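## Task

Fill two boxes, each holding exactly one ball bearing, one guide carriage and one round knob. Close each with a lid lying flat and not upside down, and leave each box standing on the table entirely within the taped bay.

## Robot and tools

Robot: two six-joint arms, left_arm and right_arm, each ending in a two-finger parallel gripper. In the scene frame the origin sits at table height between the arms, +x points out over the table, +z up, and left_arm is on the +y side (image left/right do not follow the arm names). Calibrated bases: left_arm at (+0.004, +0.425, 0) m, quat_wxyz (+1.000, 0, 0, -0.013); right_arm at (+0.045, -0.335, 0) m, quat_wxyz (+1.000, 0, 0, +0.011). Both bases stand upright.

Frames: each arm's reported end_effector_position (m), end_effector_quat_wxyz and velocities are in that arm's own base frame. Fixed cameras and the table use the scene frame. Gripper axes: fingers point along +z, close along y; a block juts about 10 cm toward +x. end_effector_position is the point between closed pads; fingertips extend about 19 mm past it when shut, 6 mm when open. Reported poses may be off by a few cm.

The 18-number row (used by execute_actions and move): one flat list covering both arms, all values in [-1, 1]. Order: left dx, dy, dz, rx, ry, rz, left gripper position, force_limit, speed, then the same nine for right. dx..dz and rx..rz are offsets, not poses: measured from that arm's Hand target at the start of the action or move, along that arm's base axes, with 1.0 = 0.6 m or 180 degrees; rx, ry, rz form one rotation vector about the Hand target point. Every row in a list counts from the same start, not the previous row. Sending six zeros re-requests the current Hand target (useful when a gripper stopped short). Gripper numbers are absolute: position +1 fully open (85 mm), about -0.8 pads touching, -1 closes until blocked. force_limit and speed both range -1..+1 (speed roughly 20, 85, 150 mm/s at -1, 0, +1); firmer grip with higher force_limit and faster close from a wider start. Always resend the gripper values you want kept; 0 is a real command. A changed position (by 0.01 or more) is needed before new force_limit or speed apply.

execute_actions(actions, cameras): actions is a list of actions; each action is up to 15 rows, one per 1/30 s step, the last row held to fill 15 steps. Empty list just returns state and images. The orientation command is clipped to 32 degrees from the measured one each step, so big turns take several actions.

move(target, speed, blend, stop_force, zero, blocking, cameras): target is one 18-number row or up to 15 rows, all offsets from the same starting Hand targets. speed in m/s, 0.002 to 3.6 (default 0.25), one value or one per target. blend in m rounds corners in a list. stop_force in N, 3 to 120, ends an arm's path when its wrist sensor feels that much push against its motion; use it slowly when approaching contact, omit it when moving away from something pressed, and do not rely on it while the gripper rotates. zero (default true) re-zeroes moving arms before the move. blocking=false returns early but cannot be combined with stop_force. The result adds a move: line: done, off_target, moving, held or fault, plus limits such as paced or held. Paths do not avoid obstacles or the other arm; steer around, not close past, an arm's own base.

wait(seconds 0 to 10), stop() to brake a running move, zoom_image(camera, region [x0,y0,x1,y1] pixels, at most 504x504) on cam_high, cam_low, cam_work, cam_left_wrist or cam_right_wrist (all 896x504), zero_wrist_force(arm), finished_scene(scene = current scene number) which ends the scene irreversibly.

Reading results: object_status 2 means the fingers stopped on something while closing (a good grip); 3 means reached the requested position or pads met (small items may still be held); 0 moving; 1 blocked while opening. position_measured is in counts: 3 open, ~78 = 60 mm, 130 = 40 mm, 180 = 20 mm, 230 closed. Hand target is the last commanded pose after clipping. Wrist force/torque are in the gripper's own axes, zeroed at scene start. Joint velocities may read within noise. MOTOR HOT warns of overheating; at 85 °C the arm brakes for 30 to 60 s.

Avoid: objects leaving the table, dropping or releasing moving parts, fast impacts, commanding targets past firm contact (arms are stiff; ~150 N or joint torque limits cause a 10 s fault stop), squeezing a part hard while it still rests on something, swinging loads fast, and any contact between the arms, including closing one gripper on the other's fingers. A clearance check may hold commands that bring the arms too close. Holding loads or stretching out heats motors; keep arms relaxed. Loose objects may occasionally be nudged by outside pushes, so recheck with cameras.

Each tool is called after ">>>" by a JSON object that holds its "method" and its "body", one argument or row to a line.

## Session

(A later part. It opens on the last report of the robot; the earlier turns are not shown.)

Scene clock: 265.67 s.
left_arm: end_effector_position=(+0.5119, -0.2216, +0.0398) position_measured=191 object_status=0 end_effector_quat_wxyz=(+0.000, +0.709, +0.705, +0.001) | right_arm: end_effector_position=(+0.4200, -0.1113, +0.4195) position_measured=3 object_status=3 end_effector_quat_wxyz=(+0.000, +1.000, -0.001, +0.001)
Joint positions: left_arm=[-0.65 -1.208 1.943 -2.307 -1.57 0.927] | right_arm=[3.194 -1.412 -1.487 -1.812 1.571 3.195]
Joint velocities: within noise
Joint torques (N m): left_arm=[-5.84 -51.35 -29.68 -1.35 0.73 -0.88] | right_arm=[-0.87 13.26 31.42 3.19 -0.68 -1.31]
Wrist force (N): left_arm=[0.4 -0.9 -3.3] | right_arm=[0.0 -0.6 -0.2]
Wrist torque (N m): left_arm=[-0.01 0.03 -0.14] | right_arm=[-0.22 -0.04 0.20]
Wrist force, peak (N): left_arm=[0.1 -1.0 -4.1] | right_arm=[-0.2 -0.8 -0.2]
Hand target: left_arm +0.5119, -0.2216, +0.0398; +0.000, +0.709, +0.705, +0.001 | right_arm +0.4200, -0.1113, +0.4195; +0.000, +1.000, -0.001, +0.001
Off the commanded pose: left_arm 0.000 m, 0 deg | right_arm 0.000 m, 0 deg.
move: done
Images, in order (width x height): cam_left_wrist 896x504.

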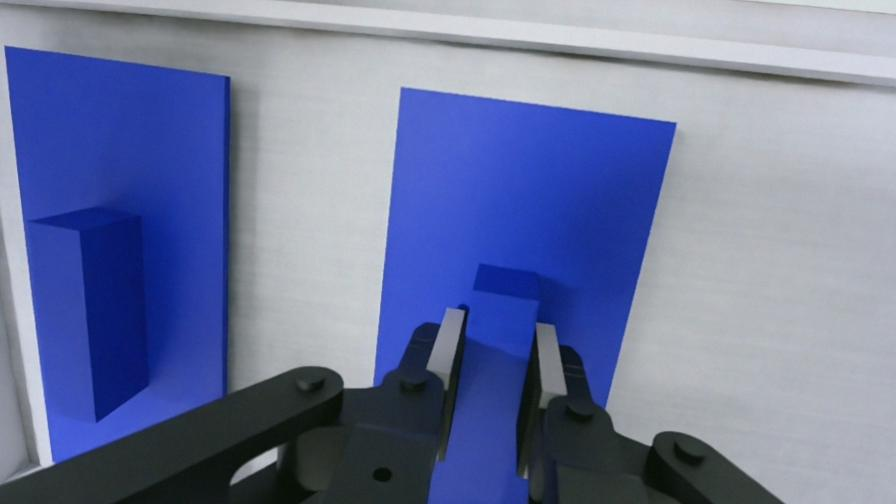

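>>> {"method": "move", "body": {
  "target": [
    [0,0,0.167,0,0,0,-1,-1,-1, 0,0,0,0,0,0,1,-1,1],
    [0.0427,-0.304,0.167,0,0,0,-1,-1,-1, 0,0,0,0,0,0,1,-1,1],
    [0.0427,-0.304,0.1253,0,0,0,-1,-1,-1, 0,0,0,0,0,0,1,-1,1]
  ],
  "speed": [0.1,0.25,0.1],
  "cameras": ["cam_left_wrist","cam_work","cam_high"]
}}

>>> {"method": "zoom_image", "body": {
  "camera": "cam_left_wrist",
  "region": [350, 0, 750, 220]
}}

>>> {"method": "zoom_image", "body": {
  "camera": "cam_work",
  "region": [412, 240, 532, 330]
}}

>>> {"method": "zoom_image", "body": {
  "camera": "cam_high",
  "region": [410, 190, 510, 300]
}}

Scene clock: 268.77 s.
left_arm: end_effector_position=(+0.5375, -0.4039, +0.1147) position_measured=191 object_status=2 end_effector_quat_wxyz=(+0.000, +0.709, +0.705, +0.001) | right_arm: end_effector_position=(+0.4200, -0.1113, +0.4195) position_measured=3 object_status=3 end_effector_quat_wxyz=(+0.000, +1.000, -0.001, +0.001)
Joint positions: left_arm=[-0.844 -1.073 1.504 -2.002 -1.57 0.733] | right_arm=[3.194 -1.412 -1.487 -1.812 1.571 3.195]
Joint velocities: within noise
Joint torques (N m): left_arm=[-6.29 -69.35 -37.48 -2.65 -0.86 -0.87] | right_arm=[-0.98 13.57 31.27 3.29 -0.78 -1.24]
Wrist force (N): left_arm=[-0.3 0.4 1.0] | right_arm=[0.1 -0.8 0.0]
Wrist torque (N m): left_arm=[0.05 0.05 -0.04] | right_arm=[-0.26 -0.06 0.20]
Wrist force, peak (N): left_arm=[-10.0 -6.2 -0.5] | right_arm=[0.2 -0.9 0.0]
Hand target: left_arm +0.5375, -0.4040, +0.1150; +0.000, +0.709, +0.705, +0.001 | right_arm +0.4200, -0.1113, +0.4195; +0.000, +1.000, -0.001, +0.001
Off the commanded pose: left_arm 0.000 m, 0 deg | right_arm 0.000 m, 0 deg.
move: done
Images, in order (width x height): cam_high 896x504, cam_work 896x504, cam_left_wrist 896x504.

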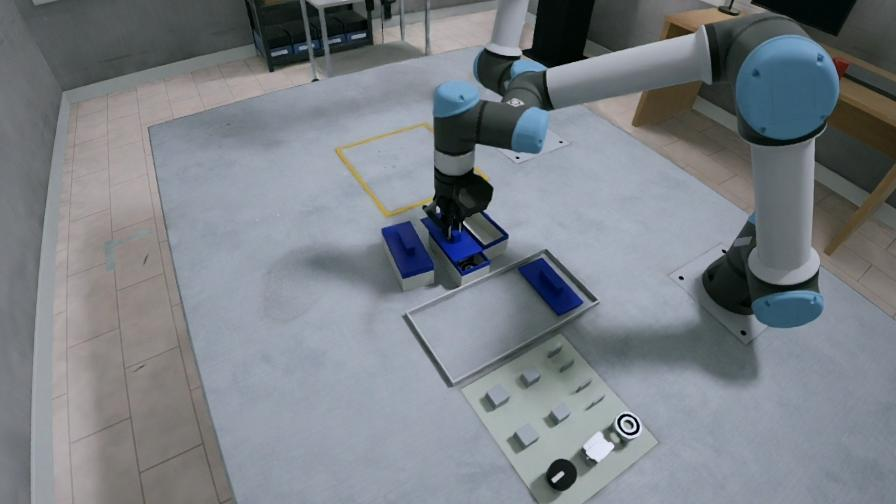

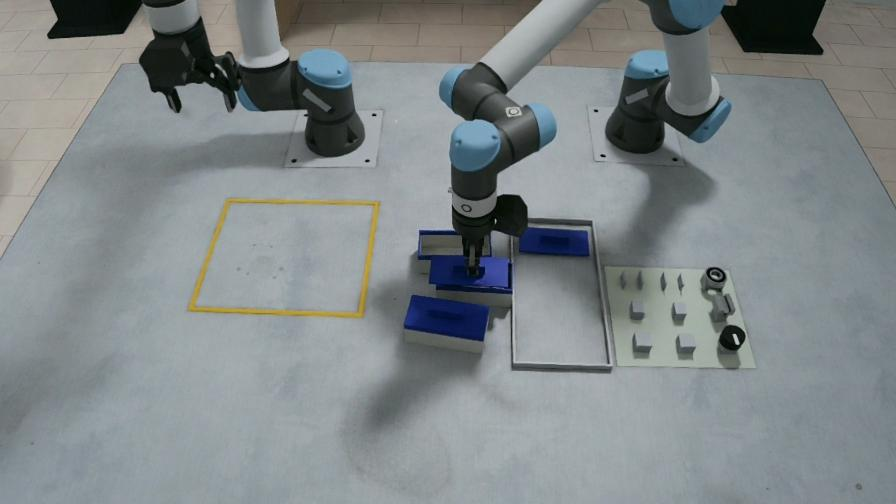

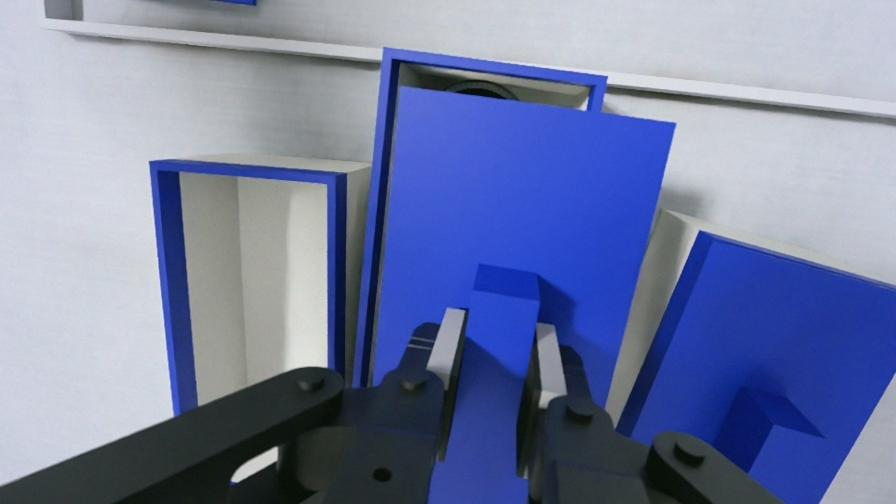

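Scaled by 1.260.

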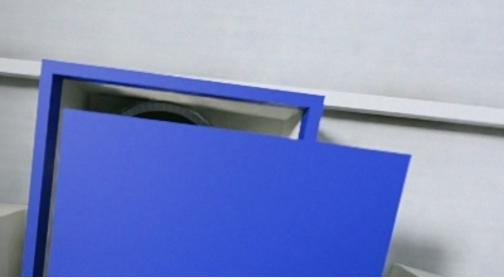

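Scaled by 4.200.

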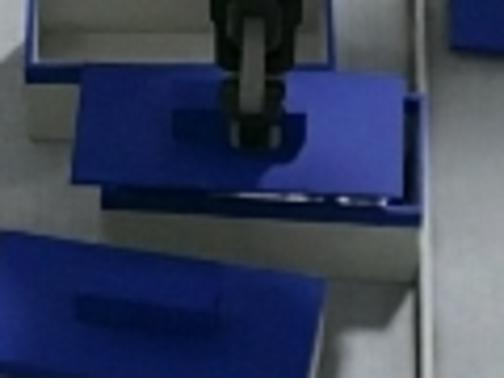

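Scaled by 4.582.

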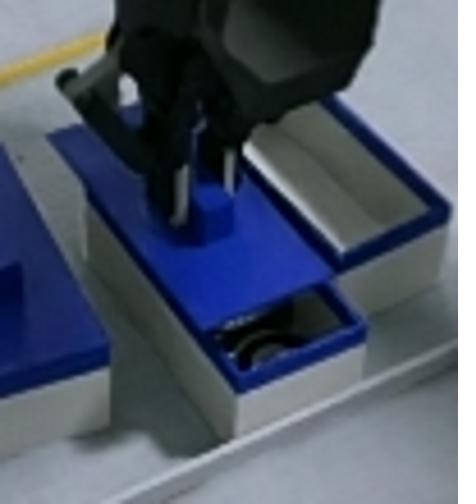

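>>> {"method": "move", "body": {
  "target": [-0.023,0.008,-0.018,0,0,-0.0017,-1,-1,-1, 0,0,0,0,0,0,1,-1,1],
  "speed": 0.06,
  "cameras": ["cam_left_wrist","cam_work","cam_high"]
}}

>>> {"method": "zoom_image", "body": {
  "camera": "cam_left_wrist",
  "region": [350, 0, 750, 220]
}}

>>> {"method": "zoom_image", "body": {
  "camera": "cam_work",
  "region": [412, 240, 532, 330]
}}

>>> {"method": "zoom_image", "body": {
  "camera": "cam_high",
  "region": [410, 190, 510, 300]
}}

Scene clock: 270.07 s.
left_arm: end_effector_position=(+0.5236, -0.3992, +0.1043) position_measured=191 object_status=2 end_effector_quat_wxyz=(+0.000, +0.711, +0.703, +0.001) | right_arm: end_effector_position=(+0.4200, -0.1113, +0.4195) position_measured=3 object_status=3 end_effector_quat_wxyz=(+0.000, +1.000, -0.001, +0.001)
Joint positions: left_arm=[-0.856 -1.092 1.565 -2.044 -1.57 0.727] | right_arm=[3.194 -1.412 -1.487 -1.812 1.571 3.195]
Joint velocities: within noise
Joint torques (N m): left_arm=[4.63 -35.56 -37.13 -1.11 -0.71 0.88] | right_arm=[-0.86 13.48 31.31 3.26 -0.71 -1.38]
Wrist force (N): left_arm=[-0.2 0.1 1.0] | right_arm=[-0.1 -0.6 -0.1]
Wrist torque (N m): left_arm=[0.01 0.04 -0.06] | right_arm=[-0.23 -0.03 0.20]
Wrist force, peak (N): left_arm=[0.6 0.7 1.3] | right_arm=[-0.1 -0.9 -0.1]
Hand target: left_arm +0.5237, -0.3992, +0.1042; +0.000, +0.711, +0.703, +0.001 | right_arm +0.4200, -0.1113, +0.4195; +0.000, +1.000, -0.001, +0.001
Off the commanded pose: left_arm 0.000 m, 0 deg | right_arm 0.000 m, 0 deg.
move: done
Images, in order (width x height): cam_high 896x504, cam_work 896x504, cam_left_wrist 896x504.

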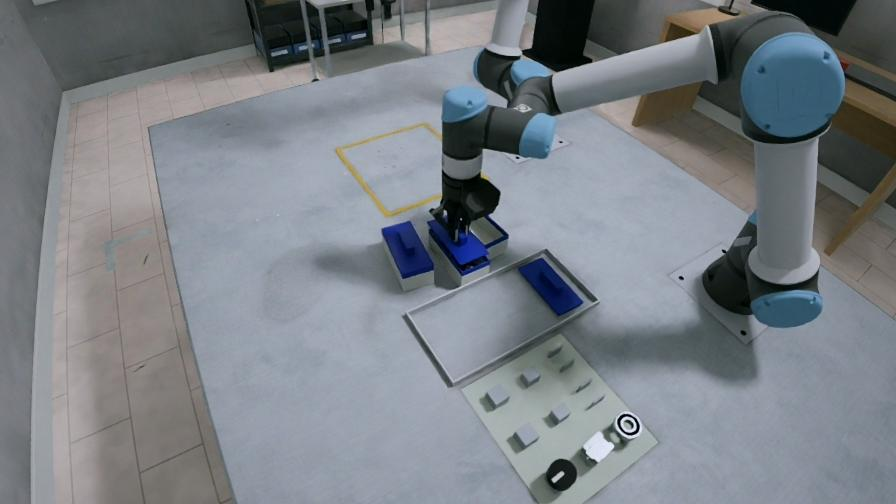

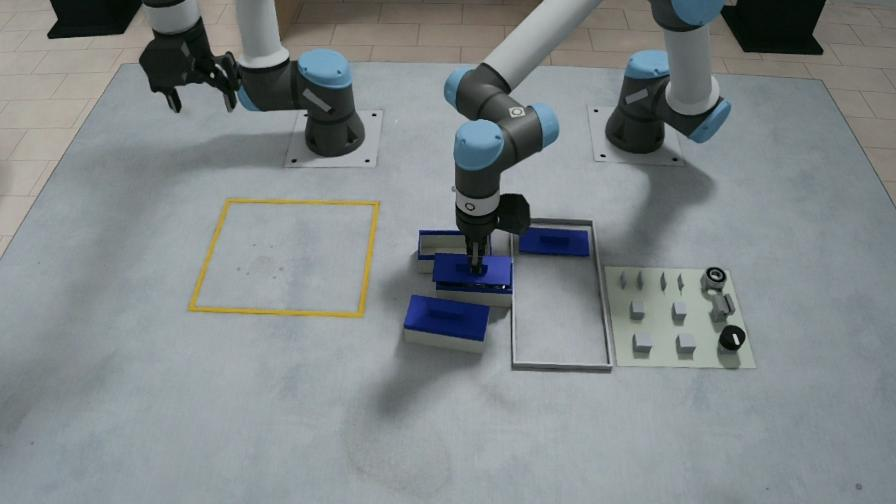

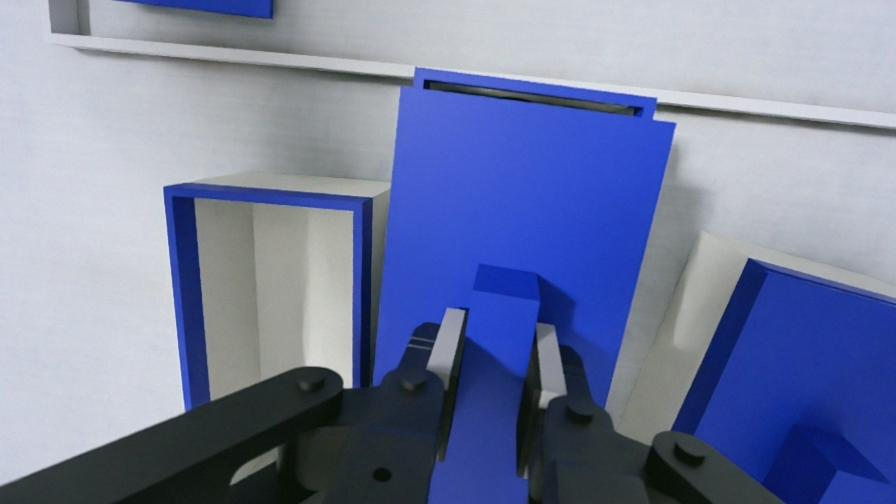

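Scaled by 1.260.

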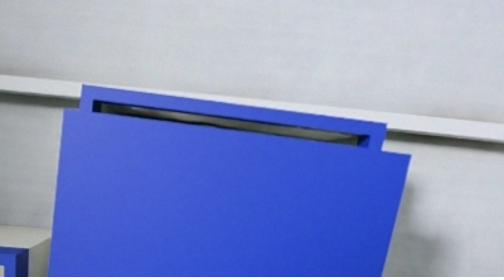

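Scaled by 4.200.

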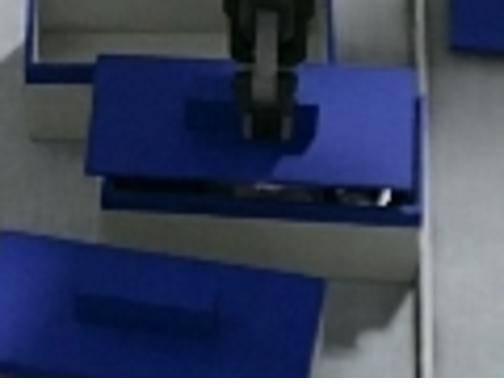

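Scaled by 4.582.

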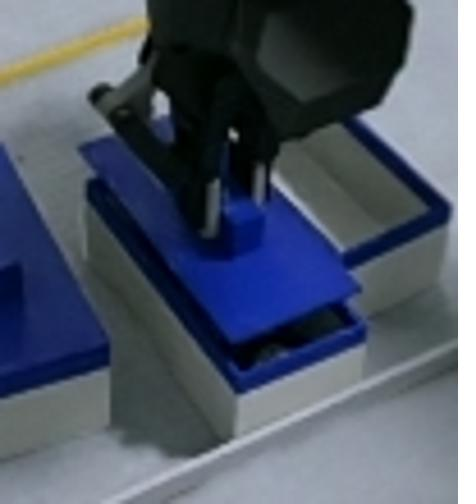

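>>> {"method": "move", "body": {
  "target": [-0.0018,0.0105,-0.002,0,0,0,-1,-1,-1, 0,0,0,0,0,0,1,-1,1],
  "speed": 0.04,
  "cameras": ["cam_left_wrist","cam_work","cam_high"]
}}

>>> {"method": "zoom_image", "body": {
  "camera": "cam_left_wrist",
  "region": [350, 0, 750, 220]
}}

>>> {"method": "zoom_image", "body": {
  "camera": "cam_work",
  "region": [412, 240, 532, 330]
}}

>>> {"method": "zoom_image", "body": {
  "camera": "cam_high",
  "region": [410, 190, 510, 300]
}}

Scene clock: 271.43 s.
left_arm: end_effector_position=(+0.5226, -0.3927, +0.1029) position_measured=191 object_status=2 end_effector_quat_wxyz=(+0.000, +0.711, +0.703, +0.001) | right_arm: end_effector_position=(+0.4200, -0.1113, +0.4195) position_measured=3 object_status=3 end_effector_quat_wxyz=(+0.000, +1.000, -0.001, +0.001)
Joint positions: left_arm=[-0.85 -1.101 1.582 -2.052 -1.57 0.732] | right_arm=[3.194 -1.412 -1.487 -1.812 1.571 3.195]
Joint velocities: within noise
Joint torques (N m): left_arm=[-3.7 -55.34 -31.91 -2.99 1.28 0.06] | right_arm=[-1.61 13.63 31.74 3.27 -0.67 -1.28]
Wrist force (N): left_arm=[-0.1 0.3 0.9] | right_arm=[0.0 -0.6 -0.2]
Wrist torque (N m): left_arm=[0.04 0.03 -0.06] | right_arm=[-0.23 -0.05 0.20]
Wrist force, peak (N): left_arm=[0.1 0.2 1.5] | right_arm=[0.2 -0.8 0.0]
Hand target: left_arm +0.5226, -0.3929, +0.1030; +0.000, +0.711, +0.703, +0.001 | right_arm +0.4200, -0.1113, +0.4195; +0.000, +1.000, -0.001, +0.001
Off the commanded pose: left_arm 0.000 m, 0 deg | right_arm 0.000 m, 0 deg.
move: done
Images, in order (width x height): cam_high 896x504, cam_work 896x504, cam_left_wrist 896x504.

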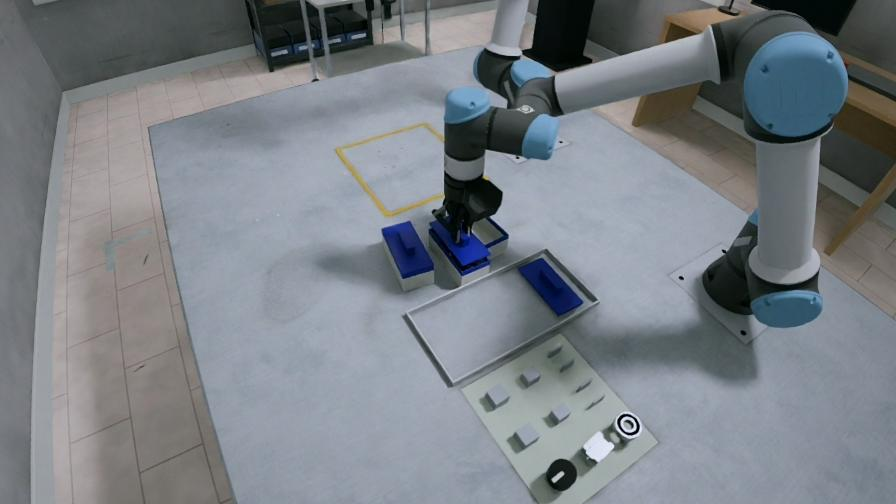

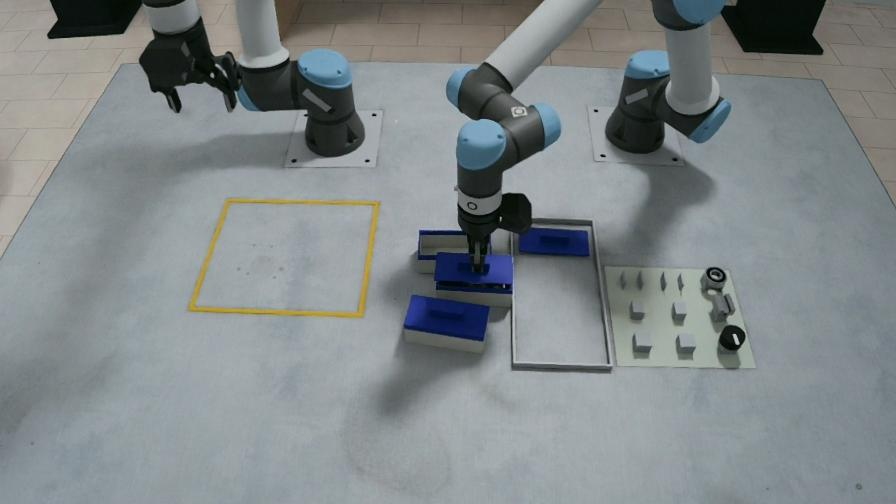

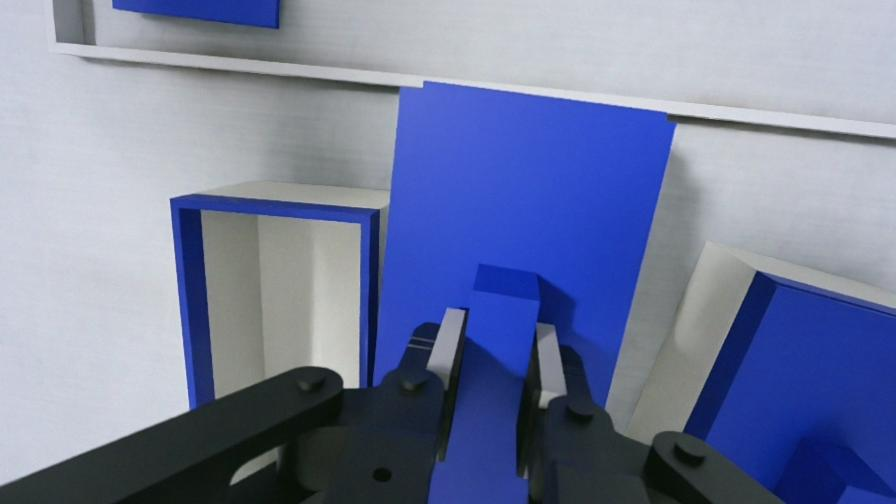

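Scaled by 1.260.

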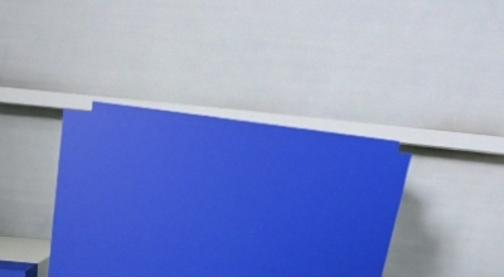

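Scaled by 4.200.

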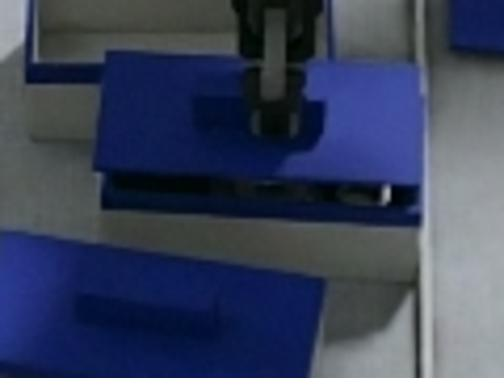

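Scaled by 4.582.

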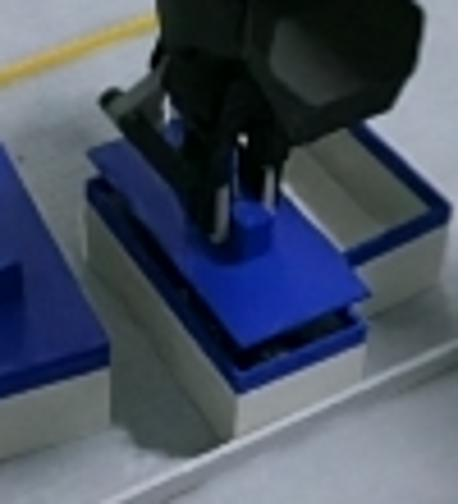

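>>> {"method": "move", "body": {
  "target": [
    [0.0038,0.005,0,0,0,0,-1,-1,-1, 0,0,0,0,0,0,1,-1,1],
    [0.0038,0.005,-0.0133,0,0,0,-1,-1,-1, 0,0,0,0,0,0,1,-1,1]
  ],
  "speed": 0.025,
  "cameras": ["cam_left_wrist","cam_work","cam_high"]
}}

>>> {"method": "zoom_image", "body": {
  "camera": "cam_left_wrist",
  "region": [350, 0, 750, 220]
}}

>>> {"method": "zoom_image", "body": {
  "camera": "cam_work",
  "region": [412, 240, 532, 330]
}}

>>> {"method": "zoom_image", "body": {
  "camera": "cam_high",
  "region": [410, 190, 510, 300]
}}

Scene clock: 272.67 s.
left_arm: end_effector_position=(+0.5249, -0.3898, +0.0947) position_measured=191 object_status=2 end_effector_quat_wxyz=(+0.000, +0.711, +0.703, +0.001) | right_arm: end_effector_position=(+0.4200, -0.1113, +0.4195) position_measured=3 object_status=3 end_effector_quat_wxyz=(+0.000, +1.000, -0.001, +0.001)
Joint positions: left_arm=[-0.845 -1.091 1.591 -2.07 -1.57 0.738] | right_arm=[3.194 -1.412 -1.487 -1.812 1.571 3.195]
Joint velocities: within noise
Joint torques (N m): left_arm=[-6.01 -41.88 -30.46 -0.98 0.75 -0.85] | right_arm=[-0.92 13.83 31.55 3.35 -0.81 -1.28]
Wrist force (N): left_arm=[-0.2 0.1 0.8] | right_arm=[-0.2 -0.7 0.0]
Wrist torque (N m): left_arm=[0.02 0.05 -0.06] | right_arm=[-0.24 -0.02 0.20]
Wrist force, peak (N): left_arm=[-0.2 0.1 1.6] | right_arm=[-0.1 -0.8 -0.3]
Hand target: left_arm +0.5249, -0.3899, +0.0950; +0.000, +0.711, +0.703, +0.001 | right_arm +0.4200, -0.1113, +0.4195; +0.000, +1.000, -0.001, +0.001
Off the commanded pose: left_arm 0.000 m, 0 deg | right_arm 0.000 m, 0 deg.
move: done
Images, in order (width x height): cam_high 896x504, cam_work 896x504, cam_left_wrist 896x504.

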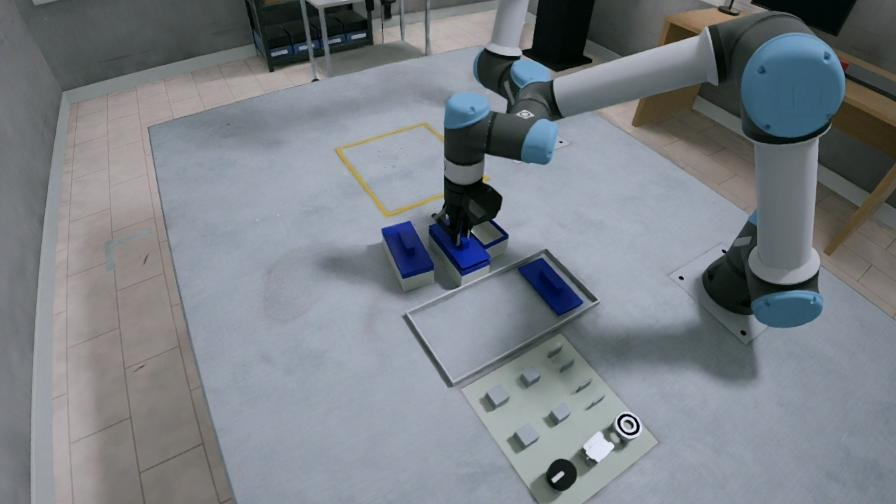

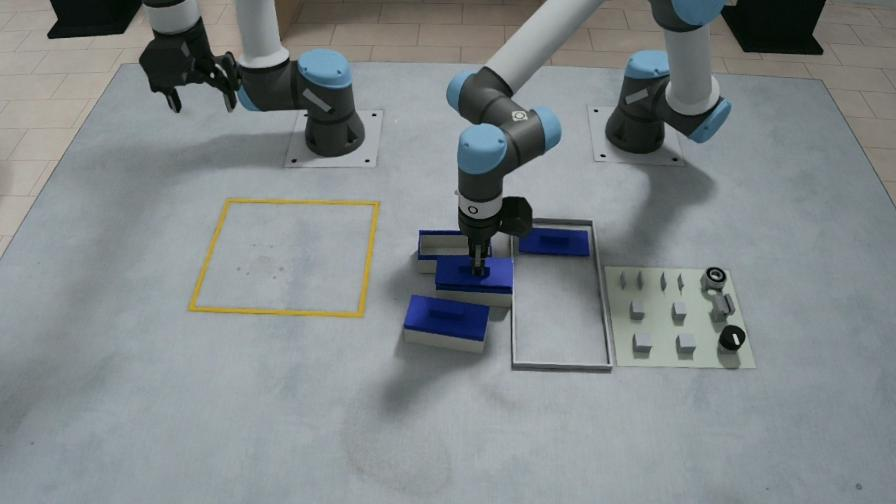

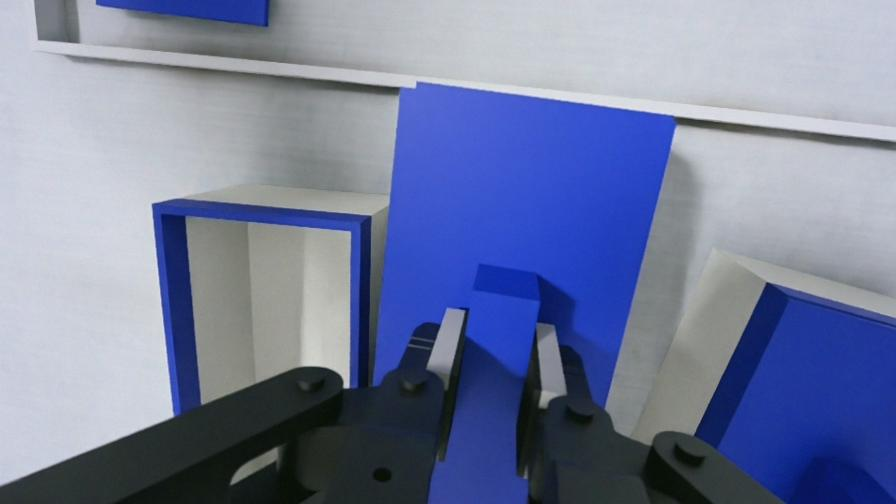

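Scaled by 1.260.

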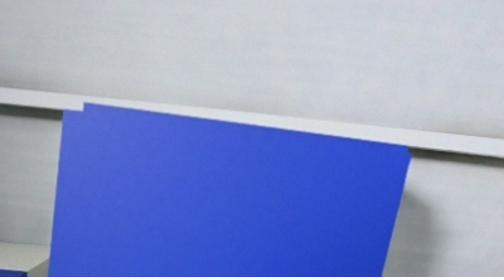

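Scaled by 4.200.

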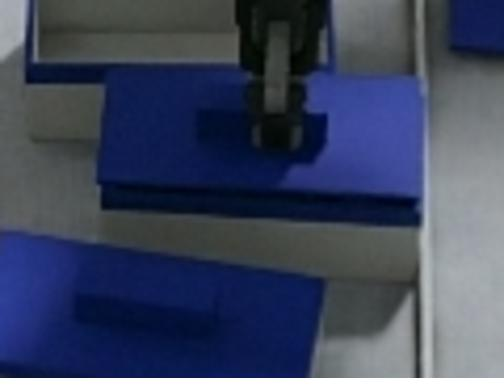

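Scaled by 4.582.

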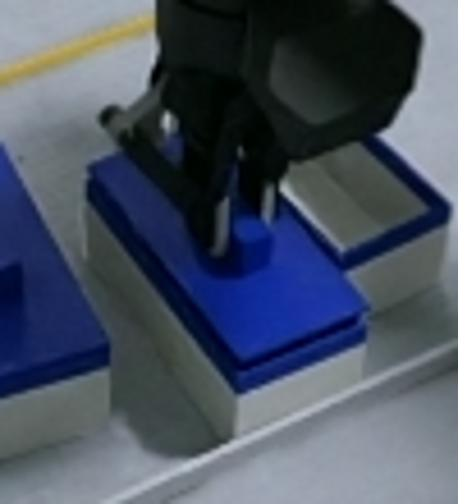

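>>> {"method": "move", "body": {
  "target": [
    [0.0024,0.0028,0.001,0,0,0,-1,-1,-1, 0,0,0,0,0,0,1,-1,1],
    [0.0024,0.0028,-0.014,0,0,0,-1,-1,-1, 0,0,0,0,0,0,1,-1,1]
  ],
  "speed": 0.012,
  "stop_force": 3,
  "cameras": ["cam_left_wrist","cam_work","cam_high"]
}}

>>> {"method": "zoom_image", "body": {
  "camera": "cam_left_wrist",
  "region": [350, 0, 750, 220]
}}

>>> {"method": "zoom_image", "body": {
  "camera": "cam_work",
  "region": [412, 240, 532, 330]
}}

>>> {"method": "zoom_image", "body": {
  "camera": "cam_high",
  "region": [410, 190, 510, 300]
}}

Scene clock: 275.30 s.
left_arm: end_effector_position=(+0.5264, -0.3882, +0.0885) position_measured=191 object_status=2 end_effector_quat_wxyz=(+0.000, +0.711, +0.703, +0.001) | right_arm: end_effector_position=(+0.4200, -0.1113, +0.4195) position_measured=3 object_status=3 end_effector_quat_wxyz=(+0.000, +1.000, -0.001, +0.001)
Joint positions: left_arm=[-0.841 -1.084 1.598 -2.085 -1.57 0.741] | right_arm=[3.194 -1.412 -1.487 -1.812 1.571 3.195]
Joint velocities: within noise
Joint torques (N m): left_arm=[-5.01 -65.81 -33.21 -1.18 -0.48 -0.85] | right_arm=[-1.01 13.69 31.37 3.38 -0.69 -1.32]
Wrist force (N): left_arm=[-1.2 1.2 -1.7] | right_arm=[-0.1 -0.6 -0.1]
Wrist torque (N m): left_arm=[-0.07 -0.16 -0.10] | right_arm=[-0.22 -0.04 0.21]
Wrist force, peak (N): left_arm=[2.5 -1.5 -6.6] | right_arm=[0.1 -0.8 -0.3]
Hand target: left_arm +0.5264, -0.3882, +0.0885; +0.000, +0.711, +0.703, +0.001 (not the last commanded pose) | right_arm +0.4200, -0.1113, +0.4195; +0.000, +1.000, -0.001, +0.001
Off the commanded pose: left_arm 0.002 m, 0 deg | right_arm 0.000 m, 0 deg.
move: contact (left_arm); path passed 1 of 2 targets
Images, in order (width x height): cam_high 896x504, cam_work 896x504, cam_left_wrist 896x504.

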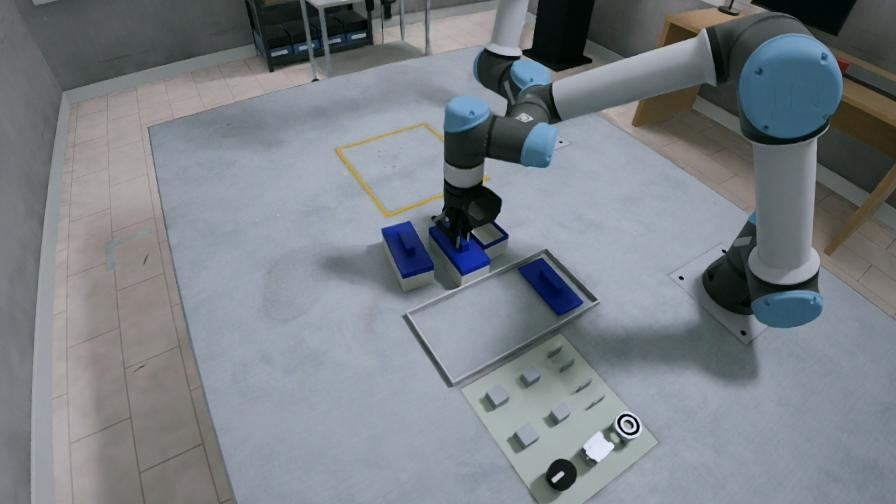

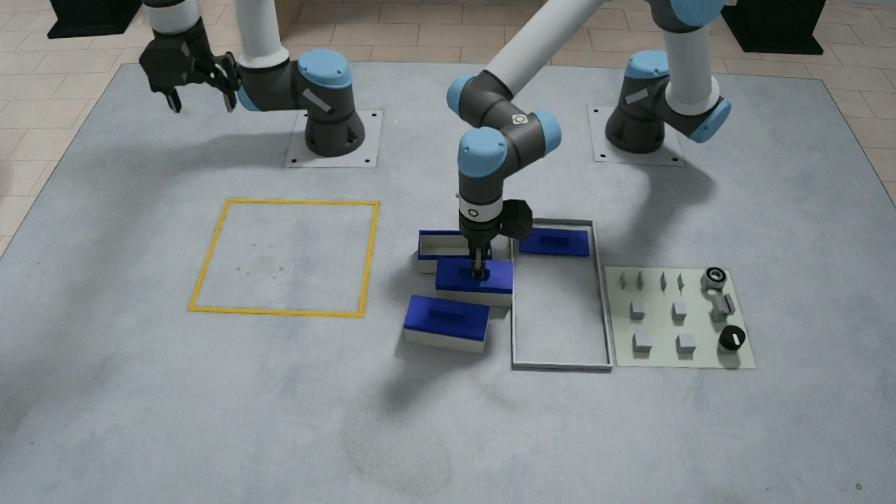

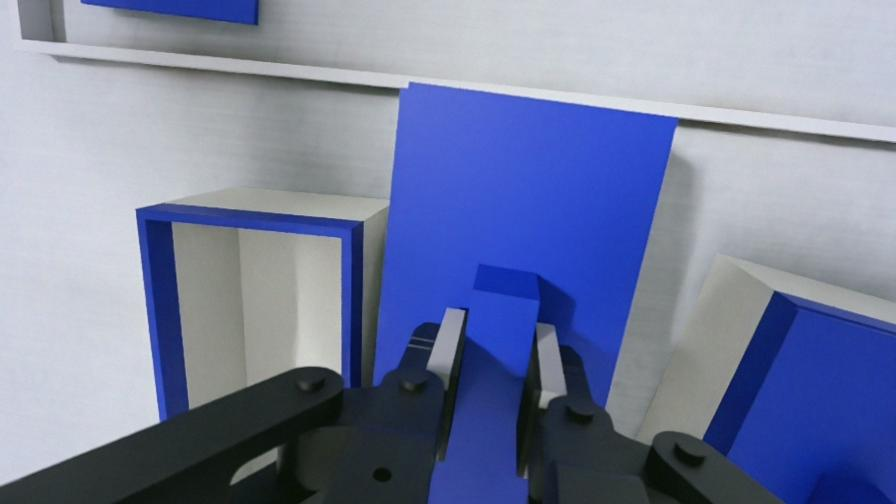

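Scaled by 1.260.

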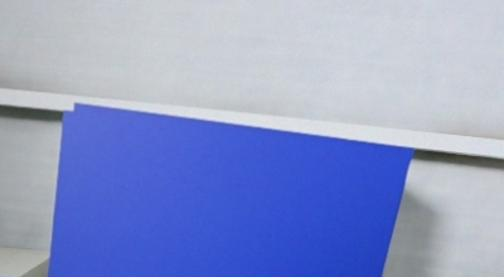

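Scaled by 4.200.

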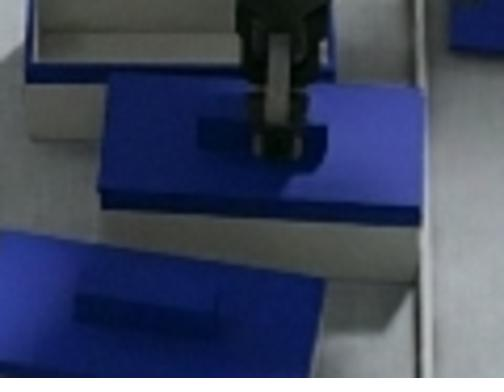

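Scaled by 4.582.

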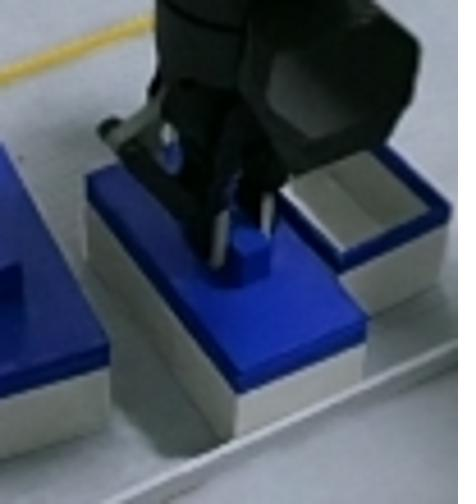

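>>> {"method": "move", "body": {
  "target": [-0.003,-0.21,0,0,0,0,-1,-1,-1, 0,0,0,0,0,0,1,-1,1],
  "speed": 0.06,
  "cameras": ["cam_left_wrist","cam_work","cam_high"]
}}

>>> {"method": "zoom_image", "body": {
  "camera": "cam_work",
  "region": [382, 230, 512, 370]
}}

>>> {"method": "zoom_image", "body": {
  "camera": "cam_high",
  "region": [370, 170, 510, 300]
}}

Scene clock: 278.40 s.
left_arm: end_effector_position=(+0.5245, -0.5143, +0.0882) position_measured=191 object_status=2 end_effector_quat_wxyz=(+0.000, +0.711, +0.703, +0.001) end_effector_velocity=(+0.000, +0.001, +0.001) end_effector_angular_velocity=(-0.002, -0.001, -0.003) | right_arm: end_effector_position=(+0.4200, -0.1113, +0.4195) position_measured=3 object_status=3 end_effector_quat_wxyz=(+0.000, +1.000, -0.001, +0.001)
Joint positions: left_arm=[-0.958 -0.909 1.308 -1.97 -1.57 0.624] | right_arm=[3.194 -1.412 -1.487 -1.812 1.571 3.195]
Joint velocities: left_arm=[0.001 -0.004 0.005 -0.004 0 0.005] | right_arm=[within noise]
Joint torques (N m): left_arm=[4.88 -60.42 -6.35 -2.18 0.05 1.24] | right_arm=[-1.07 14.11 31.17 3.26 -0.76 -1.25]
Wrist force (N): left_arm=[1.2 0.8 -20.2] | right_arm=[-0.1 -0.5 -0.2]
Wrist torque (N m): left_arm=[-0.08 -0.02 -0.06] | right_arm=[-0.22 -0.04 0.21]
Wrist force, peak (N): left_arm=[6.7 -1.1 -21.1] | right_arm=[0.0 -0.9 -0.4]
Hand target: left_arm +0.5246, -0.5142, +0.0885; +0.000, +0.711, +0.703, +0.001 | right_arm +0.4200, -0.1113, +0.4195; +0.000, +1.000, -0.001, +0.001
Off the commanded pose: left_arm 0.000 m, 0 deg | right_arm 0.000 m, 0 deg.
move: done
Images, in order (width x height): cam_high 896x504, cam_work 896x504, cam_left_wrist 896x504.

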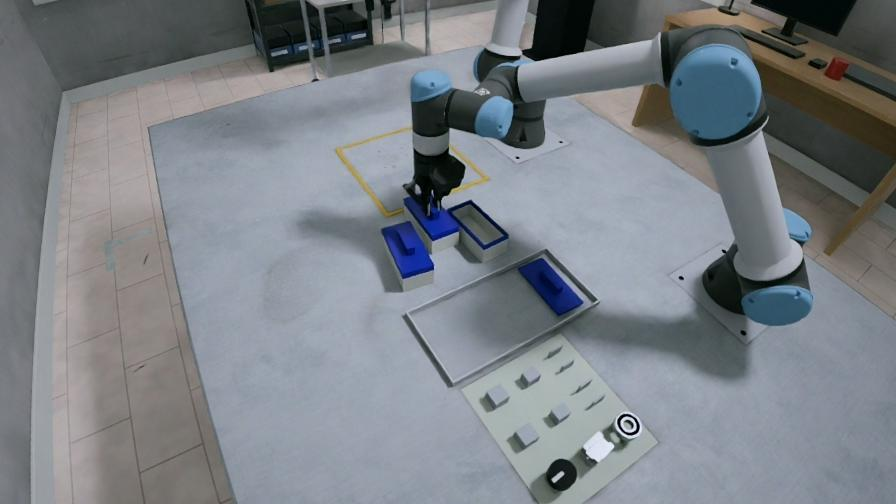

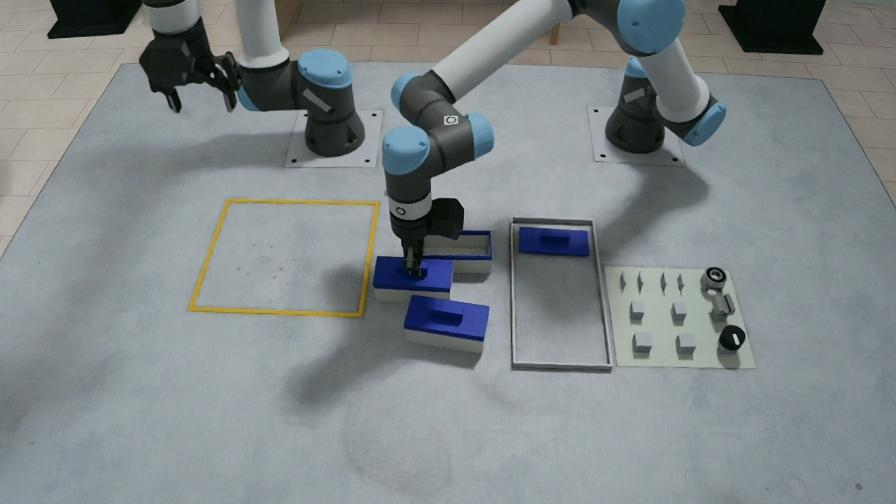

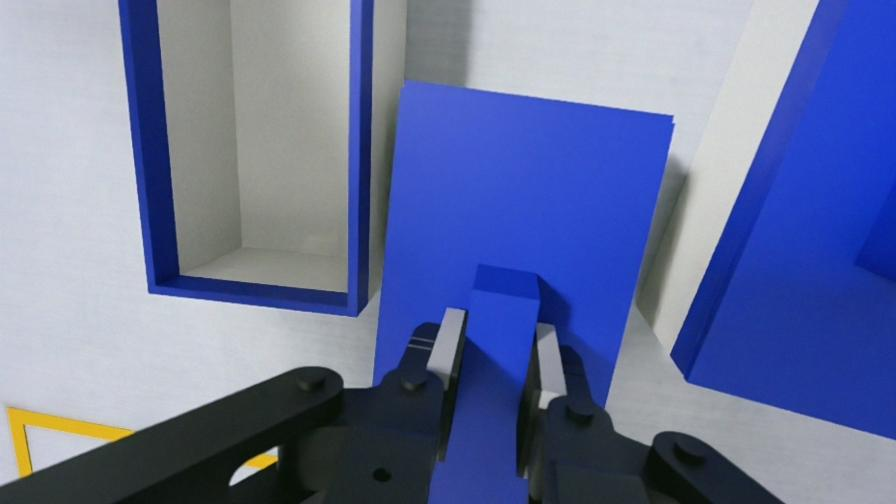

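Scaled by 3.600.

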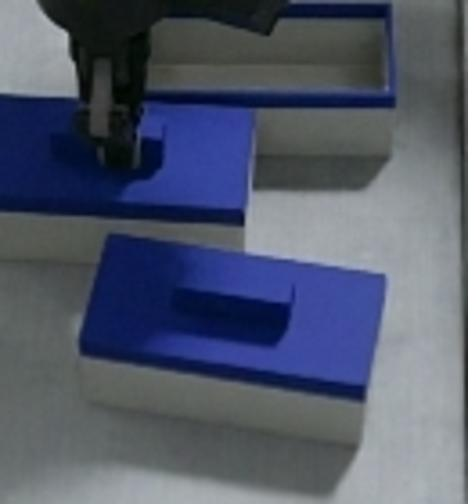

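Scaled by 3.600.

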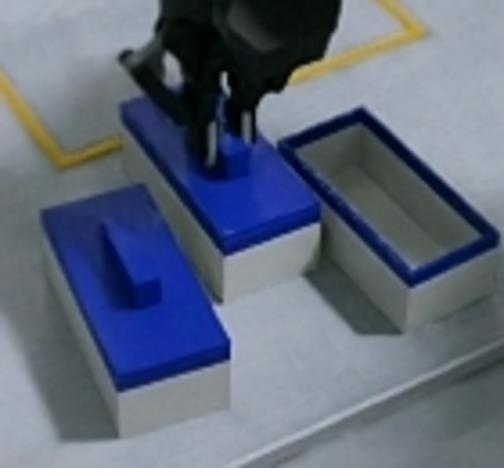

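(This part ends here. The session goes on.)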